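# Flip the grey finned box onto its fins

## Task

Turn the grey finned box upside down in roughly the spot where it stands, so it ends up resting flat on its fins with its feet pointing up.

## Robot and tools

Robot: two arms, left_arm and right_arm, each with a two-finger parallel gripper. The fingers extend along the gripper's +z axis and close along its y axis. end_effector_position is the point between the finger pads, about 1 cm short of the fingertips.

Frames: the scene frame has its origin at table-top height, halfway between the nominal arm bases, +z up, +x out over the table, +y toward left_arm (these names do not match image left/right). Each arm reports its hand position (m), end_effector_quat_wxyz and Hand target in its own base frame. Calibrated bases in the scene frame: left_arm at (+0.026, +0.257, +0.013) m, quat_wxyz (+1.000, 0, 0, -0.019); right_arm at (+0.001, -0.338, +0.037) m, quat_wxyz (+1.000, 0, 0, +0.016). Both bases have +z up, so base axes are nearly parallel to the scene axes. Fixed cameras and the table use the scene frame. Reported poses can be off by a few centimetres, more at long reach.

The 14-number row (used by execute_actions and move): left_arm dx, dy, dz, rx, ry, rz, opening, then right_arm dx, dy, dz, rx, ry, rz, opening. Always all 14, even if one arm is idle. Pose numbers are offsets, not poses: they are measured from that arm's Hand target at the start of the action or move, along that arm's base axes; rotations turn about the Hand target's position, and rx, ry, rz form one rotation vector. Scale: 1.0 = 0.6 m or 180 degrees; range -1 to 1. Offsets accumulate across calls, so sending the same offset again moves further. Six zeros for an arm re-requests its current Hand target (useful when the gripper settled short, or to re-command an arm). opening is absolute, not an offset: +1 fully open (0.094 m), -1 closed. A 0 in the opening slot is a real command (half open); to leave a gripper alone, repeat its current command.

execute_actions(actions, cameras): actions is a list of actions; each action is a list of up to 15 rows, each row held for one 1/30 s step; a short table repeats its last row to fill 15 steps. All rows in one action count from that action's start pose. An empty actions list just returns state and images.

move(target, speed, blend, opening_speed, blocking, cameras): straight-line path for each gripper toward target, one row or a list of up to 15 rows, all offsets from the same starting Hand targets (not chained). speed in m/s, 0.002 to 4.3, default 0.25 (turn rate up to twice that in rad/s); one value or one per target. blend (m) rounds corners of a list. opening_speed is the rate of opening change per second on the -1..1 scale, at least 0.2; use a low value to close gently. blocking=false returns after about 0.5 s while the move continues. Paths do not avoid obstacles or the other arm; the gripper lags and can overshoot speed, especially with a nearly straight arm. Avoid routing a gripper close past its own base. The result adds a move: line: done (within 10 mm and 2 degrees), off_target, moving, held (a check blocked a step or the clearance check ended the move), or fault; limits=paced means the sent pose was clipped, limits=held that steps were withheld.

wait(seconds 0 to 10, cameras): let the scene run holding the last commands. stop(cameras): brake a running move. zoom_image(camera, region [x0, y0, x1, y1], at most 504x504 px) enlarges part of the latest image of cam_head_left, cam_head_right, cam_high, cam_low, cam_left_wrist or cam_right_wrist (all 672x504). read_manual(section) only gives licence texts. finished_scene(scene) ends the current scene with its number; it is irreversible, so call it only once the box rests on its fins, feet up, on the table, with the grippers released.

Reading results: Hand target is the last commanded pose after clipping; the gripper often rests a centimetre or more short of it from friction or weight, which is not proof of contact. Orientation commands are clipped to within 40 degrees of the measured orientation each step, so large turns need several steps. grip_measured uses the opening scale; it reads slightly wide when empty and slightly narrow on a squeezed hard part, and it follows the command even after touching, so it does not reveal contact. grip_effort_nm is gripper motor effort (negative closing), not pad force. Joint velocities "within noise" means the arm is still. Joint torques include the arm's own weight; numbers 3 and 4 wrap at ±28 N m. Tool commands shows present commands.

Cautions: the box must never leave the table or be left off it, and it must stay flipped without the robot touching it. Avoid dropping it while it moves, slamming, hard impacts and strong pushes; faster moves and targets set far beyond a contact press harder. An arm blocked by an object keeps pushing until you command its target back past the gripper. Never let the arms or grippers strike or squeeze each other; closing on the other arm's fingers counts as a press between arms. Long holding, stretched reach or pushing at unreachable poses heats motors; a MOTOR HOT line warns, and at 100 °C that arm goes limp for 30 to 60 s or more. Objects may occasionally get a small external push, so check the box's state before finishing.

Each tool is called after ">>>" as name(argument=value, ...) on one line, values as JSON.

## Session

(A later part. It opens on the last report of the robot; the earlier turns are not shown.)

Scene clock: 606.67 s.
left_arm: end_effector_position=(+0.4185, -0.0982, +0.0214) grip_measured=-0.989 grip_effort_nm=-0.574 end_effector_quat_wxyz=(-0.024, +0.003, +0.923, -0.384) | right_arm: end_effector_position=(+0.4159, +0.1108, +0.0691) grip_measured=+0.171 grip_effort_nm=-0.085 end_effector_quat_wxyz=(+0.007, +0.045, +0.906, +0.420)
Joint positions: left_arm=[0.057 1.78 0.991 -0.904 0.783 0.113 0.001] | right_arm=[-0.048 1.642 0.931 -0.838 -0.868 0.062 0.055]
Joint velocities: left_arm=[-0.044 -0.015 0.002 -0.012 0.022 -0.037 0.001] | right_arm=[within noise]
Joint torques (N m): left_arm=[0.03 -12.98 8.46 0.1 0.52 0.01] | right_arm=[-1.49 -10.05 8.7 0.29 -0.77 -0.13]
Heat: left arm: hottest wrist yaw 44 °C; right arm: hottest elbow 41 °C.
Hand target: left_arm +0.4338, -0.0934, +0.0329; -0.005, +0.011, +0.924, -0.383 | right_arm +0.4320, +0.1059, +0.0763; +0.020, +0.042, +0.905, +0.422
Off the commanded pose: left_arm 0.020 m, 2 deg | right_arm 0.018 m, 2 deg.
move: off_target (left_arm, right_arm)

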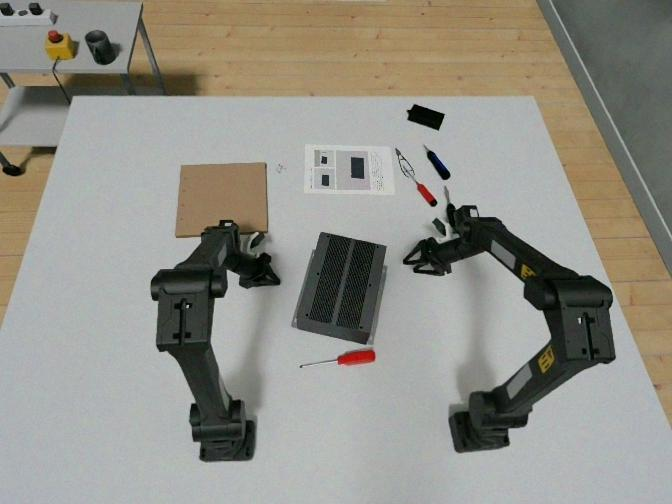

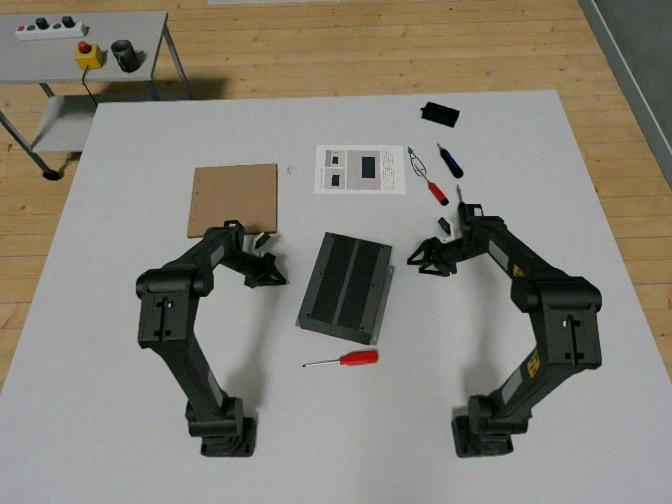

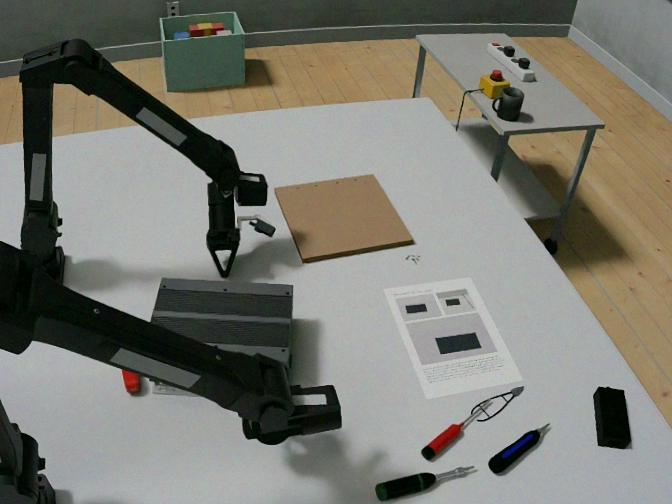

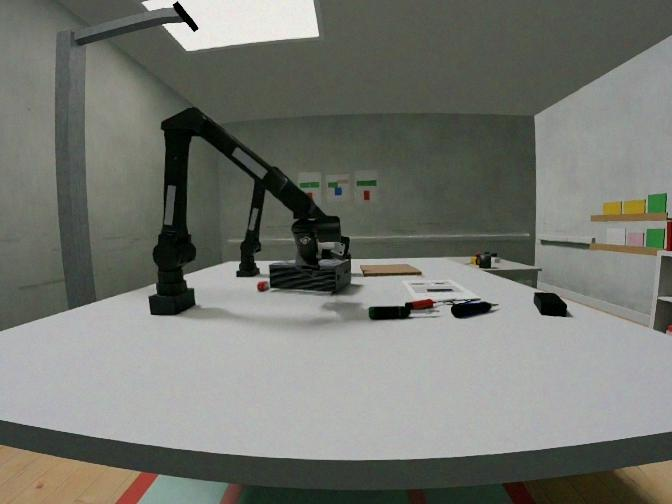

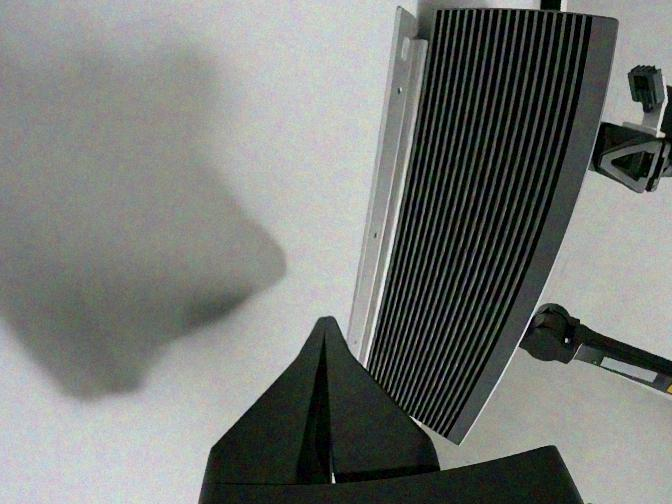

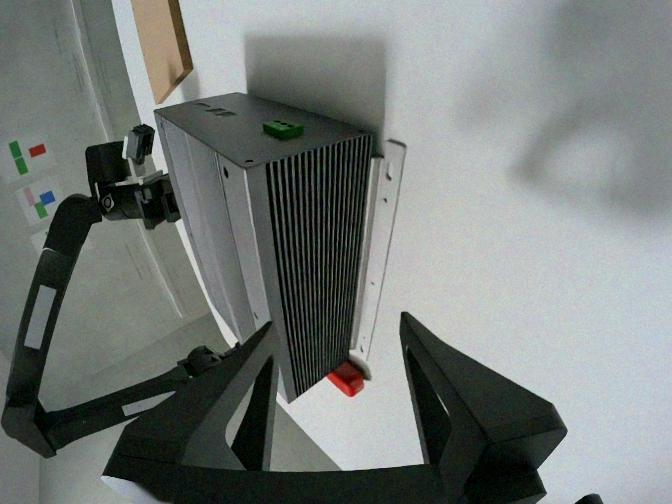

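>>> move(target=[[-0.015,-0.053,-0.013,0,0,-0.075,-1,-0.137,0.04,-0.077,0,0,-0.075,0.17],[-0.04,-0.17,-0.038,0,0,-0.075,-1,-0.103,0.12,-0.125,0,0,-0.075,0.17]], speed=[0.12,0.06])

Scene clock: 639.90 s.
left_arm: end_effector_position=(+0.4203, -0.1821, +0.0212) grip_measured=-0.989 grip_effort_nm=-0.579 end_effector_quat_wxyz=(-0.035, +0.114, +0.917, -0.379) | right_arm: end_effector_position=(+0.3613, +0.1717, -0.0013) grip_measured=+0.171 grip_effort_nm=-0.085 end_effector_quat_wxyz=(+0.063, +0.154, +0.895, +0.414)
Joint positions: left_arm=[-0.141 1.818 1.054 -0.881 0.779 0.137 0.001] | right_arm=[0.149 1.596 0.545 -0.031 -0.745 0.683 0.055]
Joint velocities: within noise
Joint torques (N m): left_arm=[-3.49 -11.69 5.14 1.28 0.68 -0.27] | right_arm=[0.32 -7.71 5.97 1.95 -0.31 -0.02]
Heat: left arm: hottest elbow 41 °C; right arm: hottest elbow 43 °C.
Hand target: left_arm +0.4099, -0.1953, +0.0101; -0.050, +0.119, +0.916, -0.380 | right_arm +0.3700, +0.1780, +0.0011; +0.069, +0.148, +0.894, +0.417
Off the commanded pose: left_arm 0.020 m, 2 deg | right_arm 0.011 m, 1 deg.
move: off_target (left_arm, right_arm)

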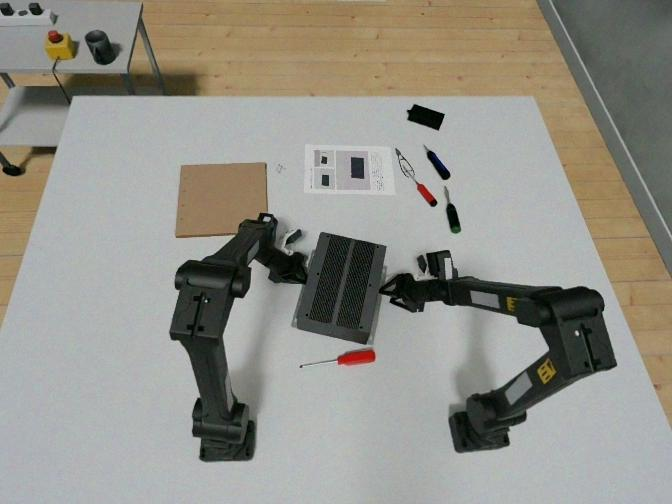

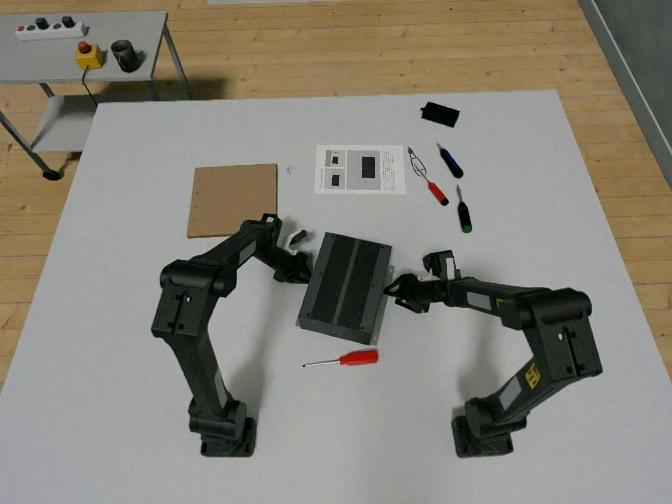

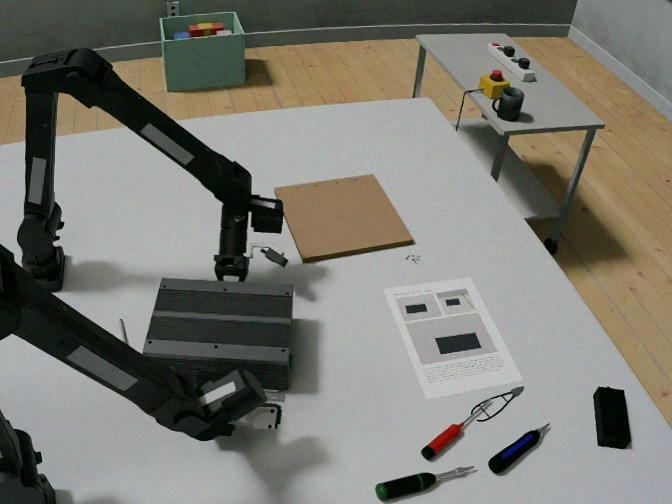

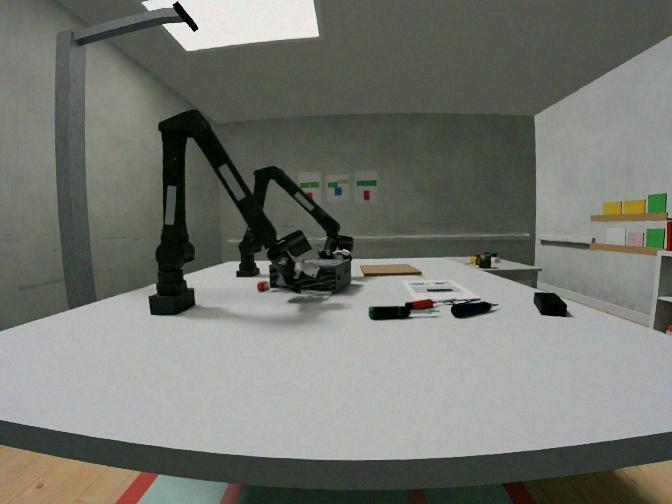

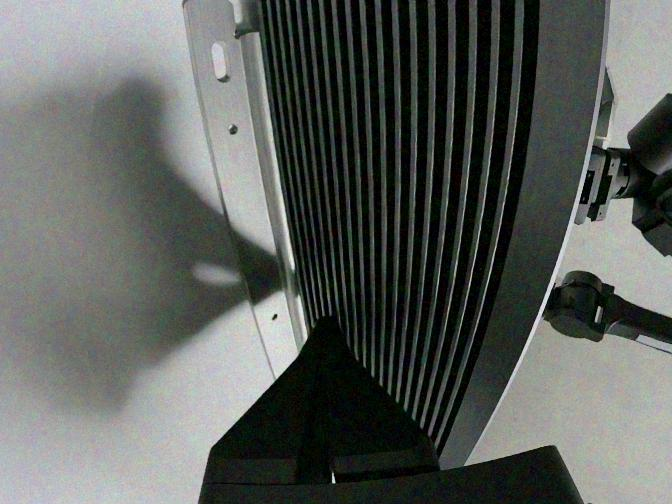

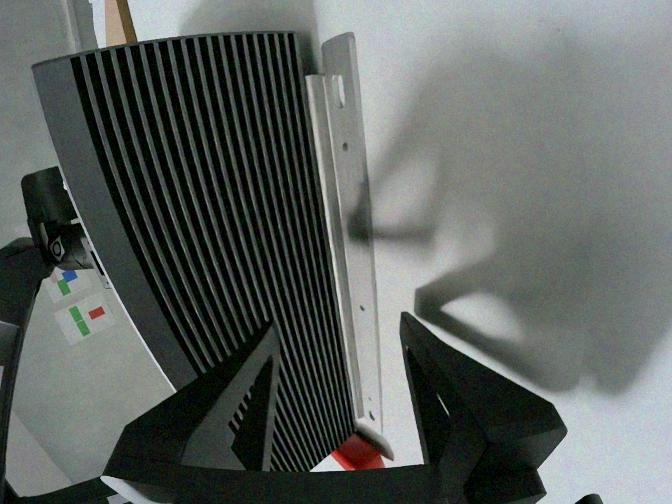

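>>> move(target=[-0.028,-0.12,0,0,0,0,-1,0.065,0.21,0.01,0,0,0,0.17], speed=0.06, cameras=["cam_left_wrist","cam_right_wrist","cam_head_left"])

Scene clock: 649.63 s.
left_arm: end_effector_position=(+0.4252, -0.1861, +0.0224) grip_measured=-0.989 grip_effort_nm=-0.569 end_effector_quat_wxyz=(-0.012, +0.059, +0.932, -0.358) | right_arm: end_effector_position=(+0.3627, +0.1808, -0.0025) grip_measured=+0.167 grip_effort_nm=0.159 end_effector_quat_wxyz=(+0.060, +0.256, +0.891, +0.371)
Joint positions: left_arm=[-0.162 1.768 1.003 -0.748 0.73 -0.058 0.001] | right_arm=[0.23 1.553 0.53 -0.006 -0.578 0.954 0.055]
Joint velocities: within noise
Joint torques (N m): left_arm=[-14.33 -10.17 5.44 2.07 2.63 -0.36] | right_arm=[16.91 -0.85 14.6 5.04 -1.16 0.31]
Heat: left arm: hottest elbow 40 °C; right arm: hottest elbow 42 °C.
Hand target: left_arm +0.3929, -0.2673, +0.0100; -0.050, +0.119, +0.916, -0.380 | right_arm +0.4090, +0.3039, +0.0070; +0.069, +0.148, +0.894, +0.417
Off the commanded pose: left_arm 0.088 m, 9 deg | right_arm 0.132 m, 13 deg.
move: off_target (left_arm, right_arm)
Images, in order (width x height): cam_head_left 672x504, cam_left_wrist 672x504, cam_right_wrist 672x504.

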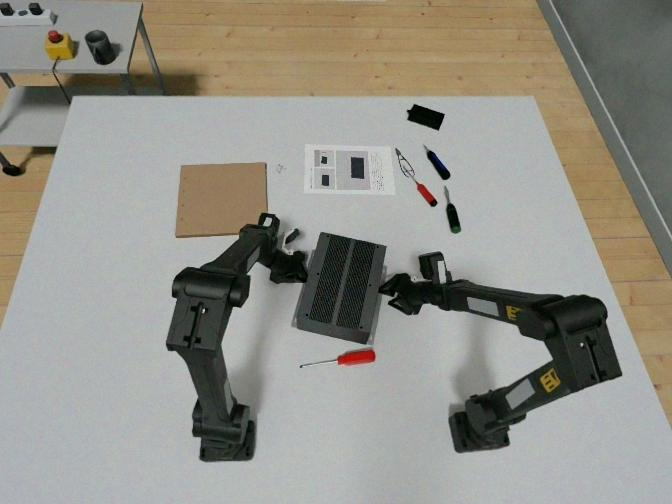

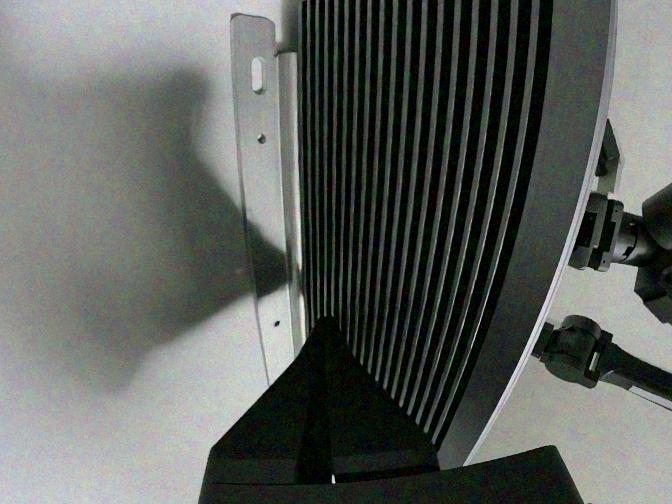

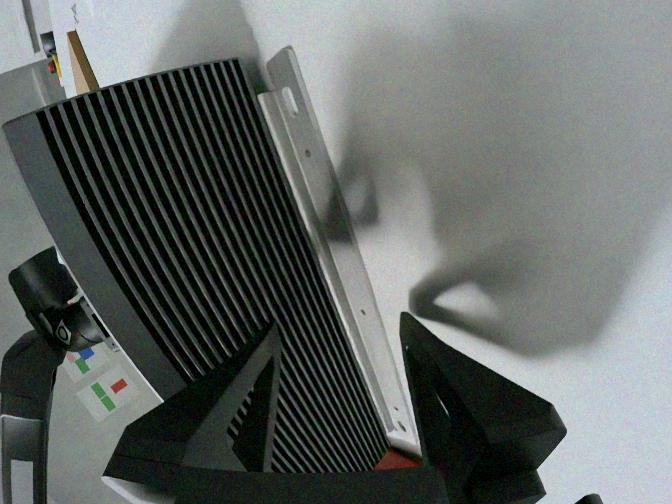

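>>> move(target=[0,0,0,0,0,0,-1,0,0,0.14,0,0,0,0.17], speed=0.05, cameras=["cam_left_wrist","cam_right_wrist","cam_low"])

Scene clock: 658.17 s.
left_arm: end_effector_position=(+0.4253, -0.1862, +0.0227) grip_measured=-0.989 grip_effort_nm=-0.569 end_effector_quat_wxyz=(-0.011, +0.059, +0.932, -0.357) | right_arm: end_effector_position=(+0.3476, +0.1831, +0.0028) grip_measured=+0.167 grip_effort_nm=0.173 end_effector_quat_wxyz=(+0.014, +0.292, +0.905, +0.308)
Joint positions: left_arm=[-0.162 1.766 1.002 -0.746 0.729 -0.059 0.001] | right_arm=[0.278 1.5 0.584 -0.247 -0.492 1.005 0.055]
Joint velocities: within noise
Joint torques (N m): left_arm=[-14.21 -10.05 5.52 2.07 2.68 -0.36] | right_arm=[12.51 -12.75 16.51 3.97 -4.95 -0.36]
Heat: left arm: hottest elbow 40 °C; right arm: hottest elbow 44 °C.
Hand target: left_arm +0.3930, -0.2674, +0.0102; -0.050, +0.120, +0.916, -0.380 | right_arm +0.4091, +0.3040, +0.0911; +0.069, +0.148, +0.894, +0.417
Off the commanded pose: left_arm 0.088 m, 9 deg | right_arm 0.162 m, 22 deg.
move: off_target (left_arm, right_arm)
Images, in order (width x height): cam_low 672x504, cam_left_wrist 672x504, cam_right_wrist 672x504.

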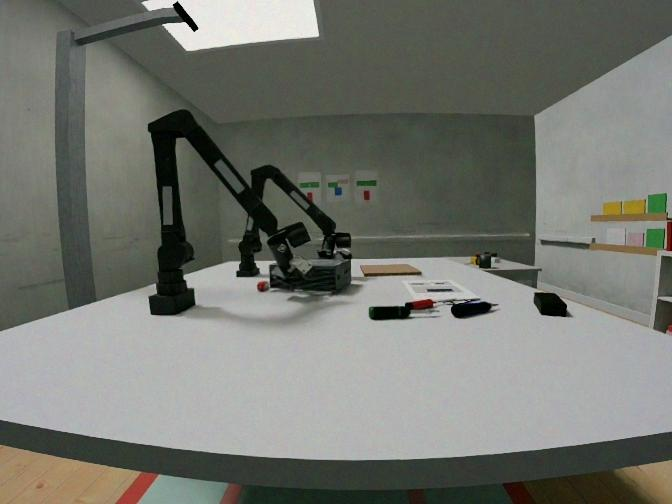

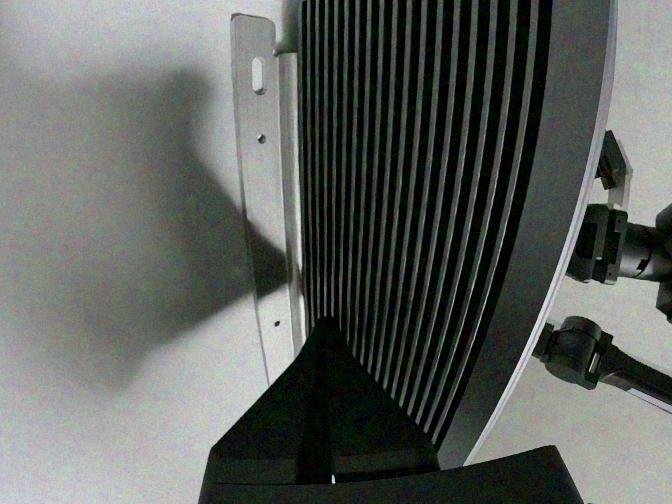

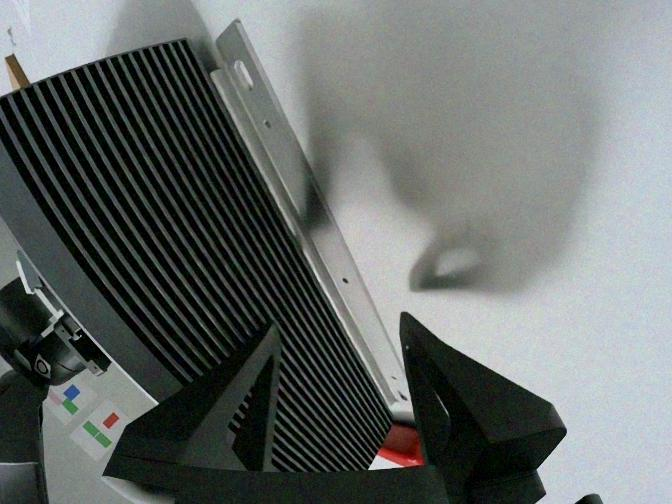

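>>> move(target=[0,0,0,0,0,0,-1,0.02,0,0.05,0.12,-0.041,0,0.17], speed=0.05, cameras=["cam_left_wrist","cam_right_wrist","cam_low"])

Scene clock: 671.50 s.
left_arm: end_effector_position=(+0.4596, -0.1713, +0.0248) grip_measured=-0.989 grip_effort_nm=-0.564 end_effector_quat_wxyz=(+0.041, +0.062, +0.940, -0.333) | right_arm: end_effector_position=(+0.3264, +0.2398, +0.0330) grip_measured=+0.166 grip_effort_nm=0.193 end_effector_quat_wxyz=(-0.011, +0.234, +0.832, +0.502)
Joint positions: left_arm=[-0.137 1.771 1.034 -0.678 0.669 -0.059 0.001] | right_arm=[0.32 1.54 0.446 0.284 -0.819 1.211 0.055]
Joint velocities: within noise
Joint torques (N m): left_arm=[-15.21 -10.87 3.92 -1.07 4.68 -0.24] | right_arm=[4.13 -11.75 16.91 7.6 -0.79 0.13]
Heat: left arm: hottest wrist yaw 48 °C; right arm: hottest elbow 51 °C.
Hand target: left_arm +0.3930, -0.2674, +0.0101; -0.050, +0.120, +0.916, -0.380 | right_arm +0.4212, +0.3039, +0.1212; +0.097, +0.131, +0.794, +0.585
Off the commanded pose: left_arm 0.118 m, 14 deg | right_arm 0.144 m, 20 deg.
move: off_target (left_arm, right_arm)
Images, in order (width x height): cam_low 672x504, cam_left_wrist 672x504, cam_right_wrist 672x504.

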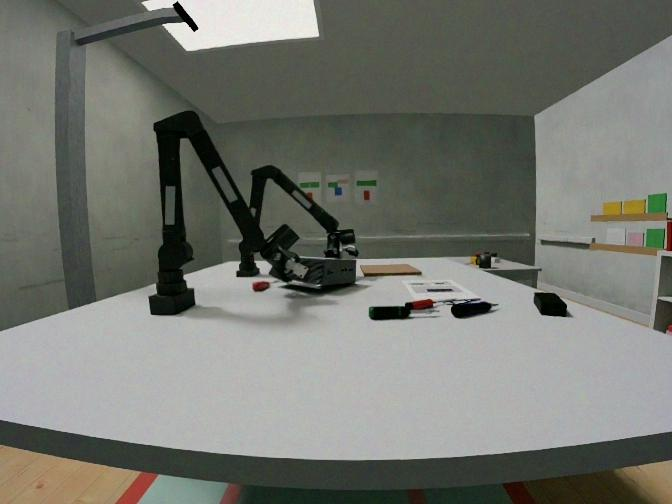

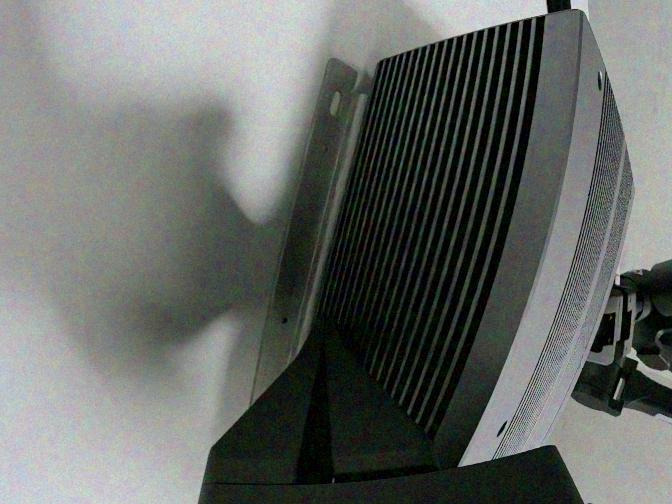

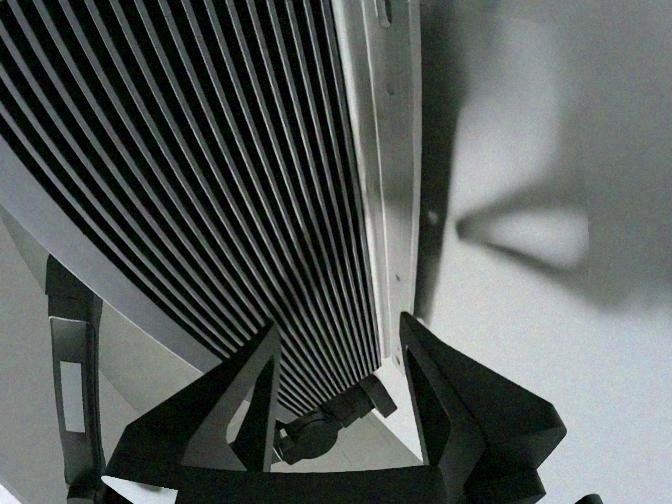

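>>> wait(seconds=0, cameras=["cam_head_left","cam_low","cam_high","cam_right_wrist"])

>>> zoom_image(camera="cam_low", region=[240, 200, 380, 310])

>>> zoom_image(camera="cam_right_wrist", region=[260, 200, 480, 400])

Scene clock: 677.90 s.
left_arm: end_effector_position=(+0.4596, -0.1713, +0.0248) grip_measured=-0.989 grip_effort_nm=-0.569 end_effector_quat_wxyz=(+0.041, +0.062, +0.940, -0.333) | right_arm: end_effector_position=(+0.3264, +0.2398, +0.0330) grip_measured=+0.166 grip_effort_nm=0.188 end_effector_quat_wxyz=(-0.011, +0.234, +0.832, +0.502)
Joint positions: left_arm=[-0.137 1.771 1.034 -0.678 0.669 -0.059 0.001] | right_arm=[0.32 1.54 0.446 0.284 -0.819 1.212 0.055]
Joint velocities: within noise
Joint torques (N m): left_arm=[-15.21 -10.87 3.9 -1.09 4.69 -0.24] | right_arm=[3.02 -11.34 16.73 7.46 -0.83 0.13]
Heat: left arm: hottest wrist yaw 58 °C; right arm: hottest elbow 52 °C.
Hand target: left_arm +0.3930, -0.2675, +0.0101; -0.050, +0.120, +0.916, -0.380 | right_arm +0.4212, +0.3039, +0.1212; +0.097, +0.131, +0.794, +0.585
Tool commands: left_gripper/opening=-1.0 right_gripper/opening=+0.17
Off the commanded pose: left_arm 0.118 m, 14 deg | right_arm 0.144 m, 20 deg.
Images, in order (width x height): cam_head_left 672x504, cam_high 672x504, cam_low 672x504, cam_right_wrist 672x504.

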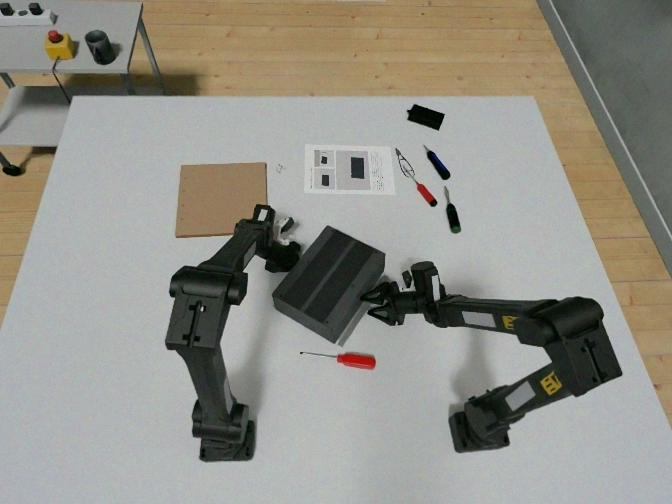

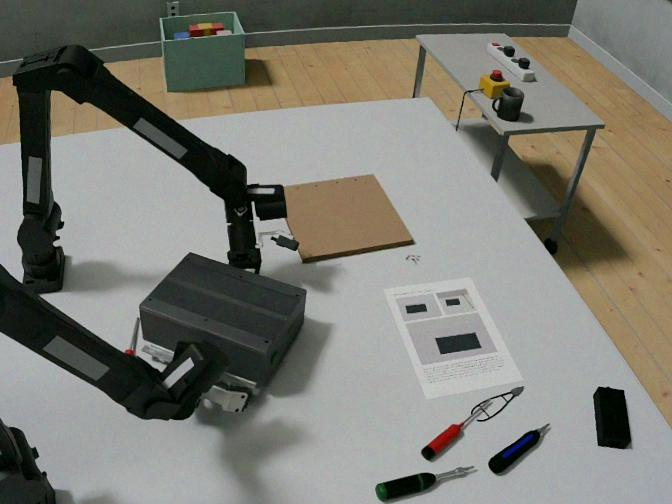

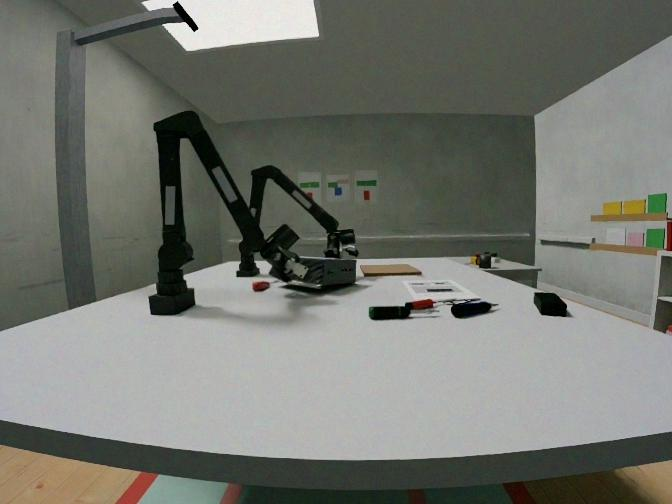

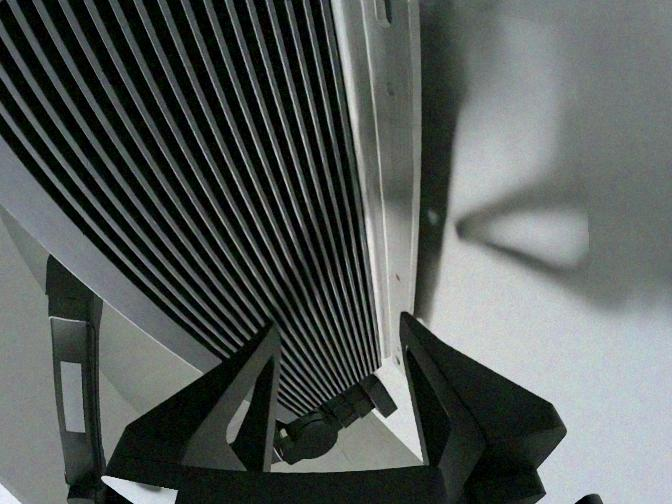

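Scaled by 3.600.

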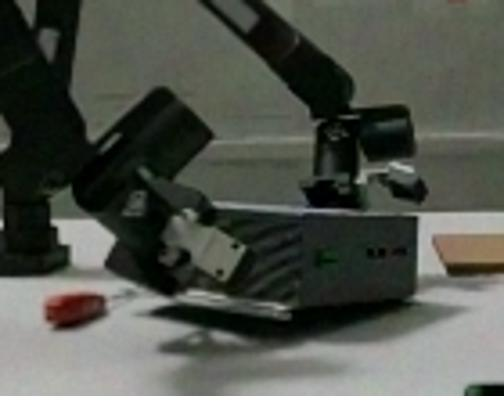

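Scaled by 2.291 from the camera's 672x504 image, which has a finer 960x720 frame.

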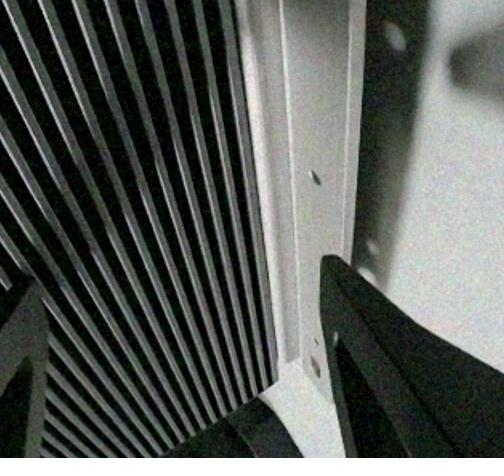

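>>> move(target=[0,0,0,0,0,0,-1,0.0,0,0.05,0.107,-0.028,0,0.17], speed=0.06, cameras=["cam_head_left","cam_right_wrist","cam_low"])

>>> zoom_image(camera="cam_low", region=[240, 200, 380, 310])

Scene clock: 701.57 s.
left_arm: end_effector_position=(+0.4556, -0.1626, +0.0173) grip_measured=-0.990 grip_effort_nm=-0.491 end_effector_quat_wxyz=(+0.034, +0.063, +0.941, -0.331) | right_arm: end_effector_position=(+0.3629, +0.2452, +0.0703) grip_measured=+0.171 grip_effort_nm=-0.051 end_effector_quat_wxyz=(+0.033, +0.241, +0.716, +0.654)
Joint positions: left_arm=[-0.12 1.783 1.027 -0.691 0.669 -0.028 0] | right_arm=[0.283 1.78 0.403 1.145 -0.899 1.662 0.055]
Joint velocities: within noise
Joint torques (N m): left_arm=[-16.56 -11.63 4.04 -0.76 4.67 -0.47] | right_arm=[5.71 -13.16 14.27 6.05 0.49 -0.09]
Heat: left arm: hottest wrist yaw 80 °C; right arm: hottest elbow 55 °C.
Hand target: left_arm +0.3930, -0.2675, +0.0102; -0.050, +0.119, +0.916, -0.380 | right_arm +0.4212, +0.3039, +0.1512; +0.109, +0.120, +0.680, +0.715
Off the commanded pose: left_arm 0.122 m, 13 deg | right_arm 0.116 m, 18 deg.
move: off_target (left_arm, right_arm)
Images, in order (width x height): cam_head_left 672x504, cam_low 672x504, cam_right_wrist 672x504.

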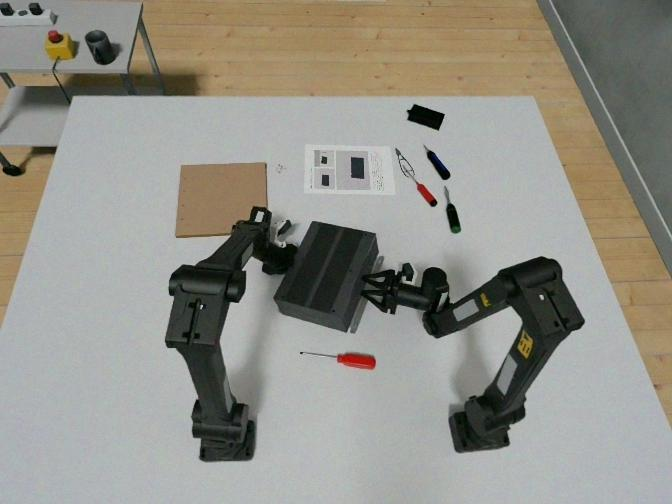

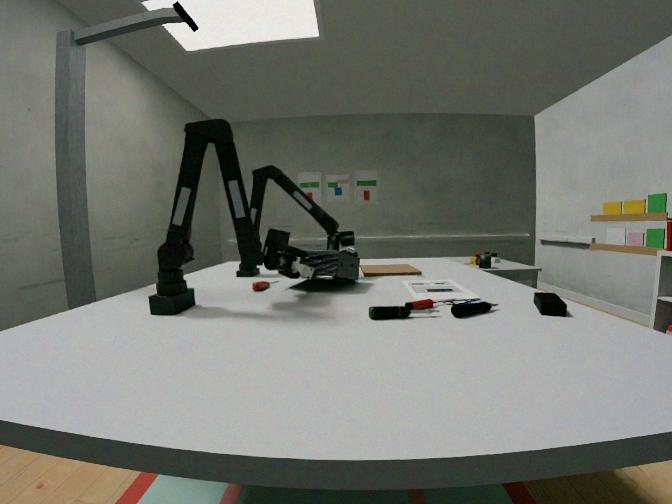

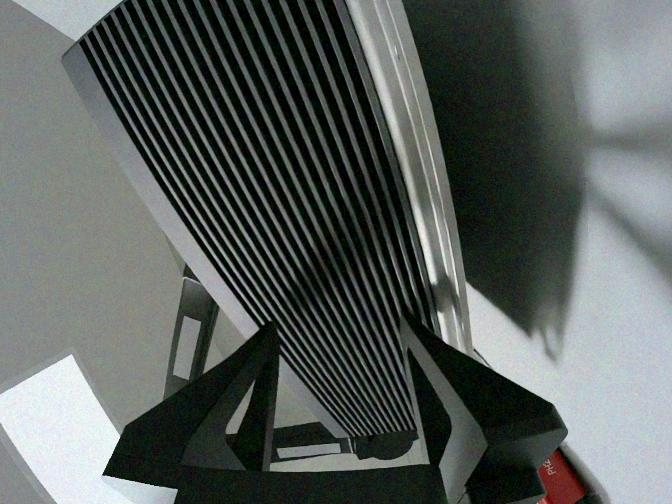

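Scaled by 3.600.

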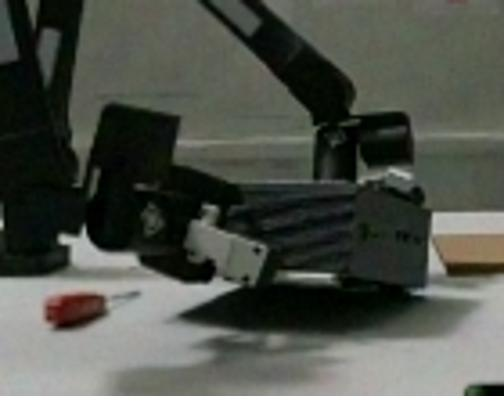

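>>> move(target=[[0,0.03,0.0,0,0,0,-1,0.0,0,-0.17,0,0,0,0.17],[0.0,0.1,0.02,0,0,0,-1,0,-0.1,-0.19,0,0,0,0.17],[0.0,0.25,0.06,0,0,0,-1,0,-0.3,-0.1,0,0,0,0.17]], speed=[0.08,0.1,0.15], cameras=["cam_head_left","cam_right_wrist","cam_low"])

Scene clock: 717.37 s.
left_arm: end_effector_position=(+0.3900, -0.1211, +0.0389) grip_measured=-0.990 grip_effort_nm=-0.491 end_effector_quat_wxyz=(-0.059, +0.115, +0.916, -0.380) | right_arm: end_effector_position=(+0.4182, +0.1286, +0.0861) grip_measured=+0.168 grip_effort_nm=0.076 end_effector_quat_wxyz=(+0.104, +0.120, +0.685, +0.711)
Joint positions: left_arm=[-0.008 1.764 1.022 -1.093 0.754 0.347 0] | right_arm=[-0.093 1.994 0.563 1.579 -1.343 1.743 0.055]
Joint velocities: within noise
Joint torques (N m): left_arm=[0.03 -13.39 6.48 -0.23 0.49 -0.01] | right_arm=[-1.49 -12.22 2.09 1.44 -0.1 -0.06]
Heat: left arm: hottest wrist yaw 87 °C; right arm: hottest elbow 57 °C. Fold the left arm in close to its base, or ease its load, before you think long.
Hand target: left_arm +0.3930, -0.1175, +0.0462; -0.050, +0.119, +0.916, -0.380 | right_arm +0.4211, +0.1239, +0.0910; +0.109, +0.120, +0.680, +0.715
Off the commanded pose: left_arm 0.009 m, 1 deg | right_arm 0.008 m, 1 deg.
MOTOR HOT: joint 5 (wrist yaw) of the left arm reports 87 °C; the controller stops that arm at 100 °C. To cool a motor, set the load down, stop pushing, or move to a pose that needs little force.
joint read past its limit (right arm) — joint 4 (wrist pitch), upper limit.
joint sent to its limit (right arm) — joint 4 (wrist pitch), upper limit. The joint targets still meet the commanded pose.
move: done
Images, in order (width x height): cam_head_left 672x504, cam_low 672x504, cam_right_wrist 672x504.

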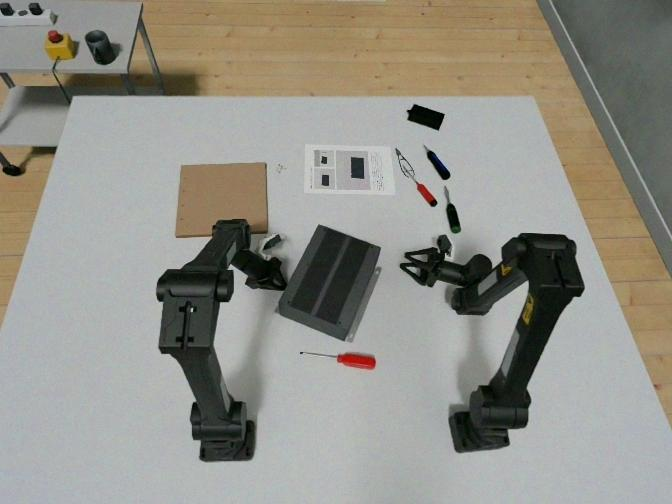

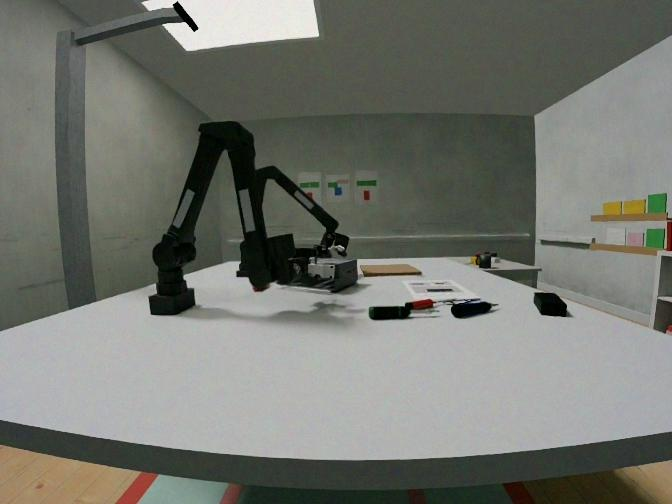

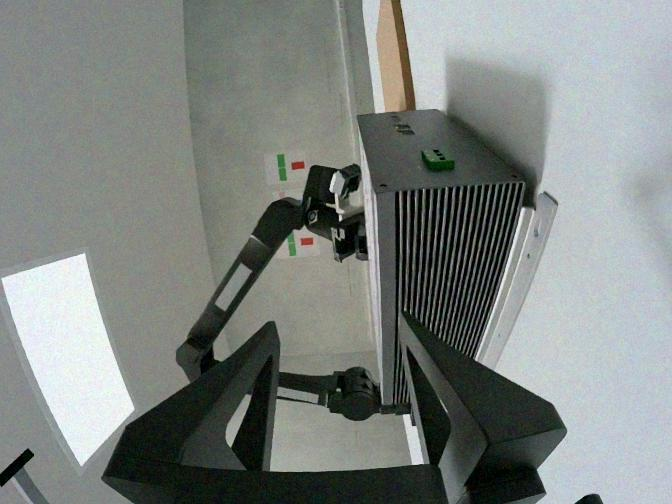

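>>> move(target=[0.078,0.009,-0.03,-0.081,0.021,-0.033,-1,-0.1,0.11,-0.1,-0.119,0.04,-0.034,-1], speed=0.15, cameras=["cam_head_left","cam_right_wrist","cam_left_wrist"])

Scene clock: 785.50 s.
left_arm: end_effector_position=(+0.4308, -0.1160, +0.0337) grip_measured=-0.990 grip_effort_nm=-0.496 end_effector_quat_wxyz=(-0.084, +0.161, +0.853, -0.490) | right_arm: end_effector_position=(+0.3620, +0.1849, +0.0274) grip_measured=-0.986 grip_effort_nm=-0.769 end_effector_quat_wxyz=(+0.122, +0.188, +0.797, +0.560)
Joint positions: left_arm=[0.049 2.015 1.262 -1.41 0.915 0.72 0] | right_arm=[0.135 1.7 0.381 0.733 -0.904 1.108 0.001]
Joint velocities: within noise
Joint torques (N m): left_arm=[0.03 -12.69 7.9 -0.77 0.66 0.05] | right_arm=[0.5 -9.76 3.14 1.62 -0.18 -0.22]
Heat: left arm: hottest wrist yaw 46 °C; right arm: hottest elbow 40 °C.
Hand target: left_arm +0.4398, -0.1120, +0.0281; -0.084, +0.159, +0.851, -0.493 | right_arm +0.3611, +0.1898, +0.0311; +0.124, +0.178, +0.799, +0.561
Off the commanded pose: left_arm 0.011 m, 0 deg | right_arm 0.006 m, 1 deg.
MOTOR HOT: cleared for the motors of the left arm.
move: off_target (left_arm)
Images, in order (width x height): cam_head_left 672x504, cam_left_wrist 672x504, cam_right_wrist 672x504.

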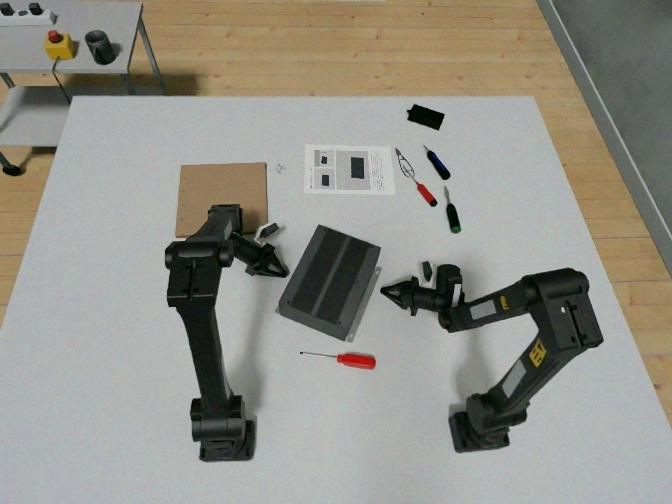

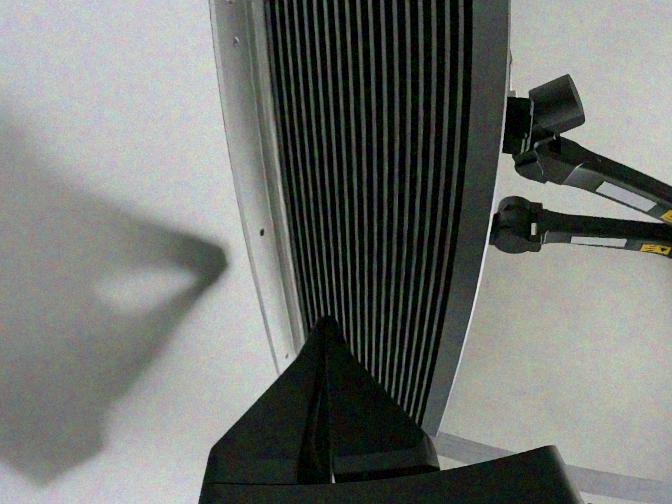

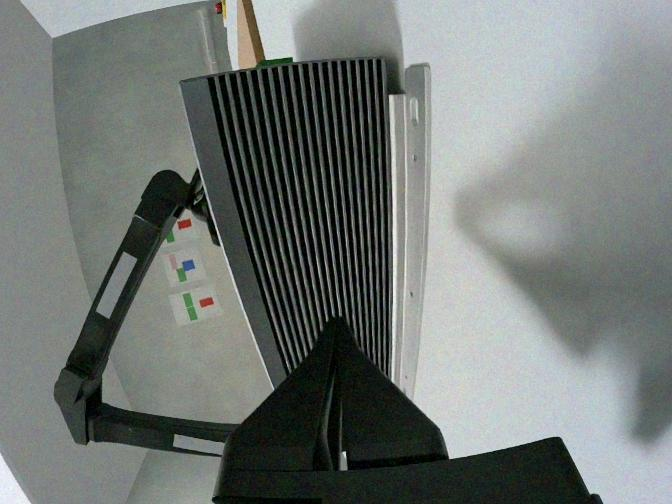

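>>> move(target=[[-0.042,-0.088,-0.03,0,0,0,-1,0.028,0.088,-0.012,0,0,0,-1],[-0.075,-0.183,-0.033,0,0,0,-1,0.105,0.265,0.017,0,0,0,-1]], speed=[0.06,0.08], cameras=["cam_head_left","cam_right_wrist","cam_left_wrist"])

Scene clock: 798.90 s.
left_arm: end_effector_position=(+0.4284, -0.1476, +0.0187) grip_measured=-0.990 grip_effort_nm=-0.491 end_effector_quat_wxyz=(-0.032, +0.117, +0.868, -0.481) | right_arm: end_effector_position=(+0.3738, +0.2304, +0.0191) grip_measured=-0.986 grip_effort_nm=-0.759 end_effector_quat_wxyz=(+0.130, +0.269, +0.804, +0.515)
Joint positions: left_arm=[-0.011 1.93 1.108 -1.039 0.979 0.412 0] | right_arm=[0.334 1.688 0.411 0.725 -0.59 1.316 0.001]
Joint velocities: within noise
Joint torques (N m): left_arm=[-13.68 -12.45 3.43 0.54 2 -0.33] | right_arm=[14.45 -3.08 17.26 2.52 0.07 0.17]
Heat: left arm: hottest wrist yaw 45 °C; right arm: hottest elbow 40 °C.
Hand target: left_arm +0.3947, -0.2219, +0.0083; -0.084, +0.159, +0.851, -0.493 | right_arm +0.4241, +0.3489, +0.0414; +0.124, +0.178, +0.799, +0.561
Off the commanded pose: left_arm 0.082 m, 8 deg | right_arm 0.131 m, 12 deg.
move: off_target (left_arm, right_arm)
Images, in order (width x height): cam_head_left 672x504, cam_left_wrist 672x504, cam_right_wrist 672x504.

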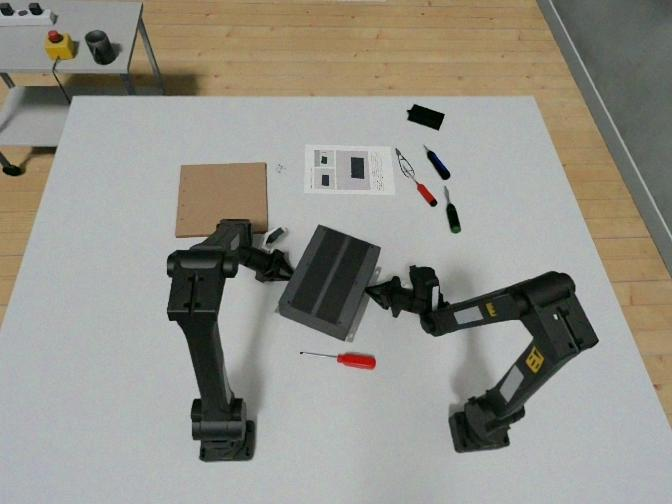

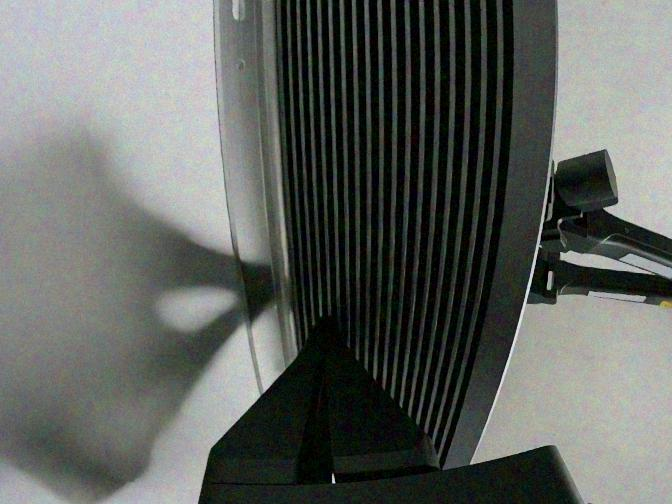

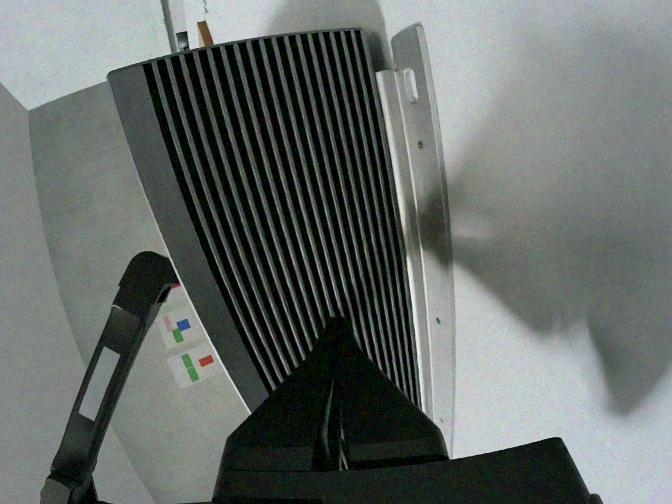

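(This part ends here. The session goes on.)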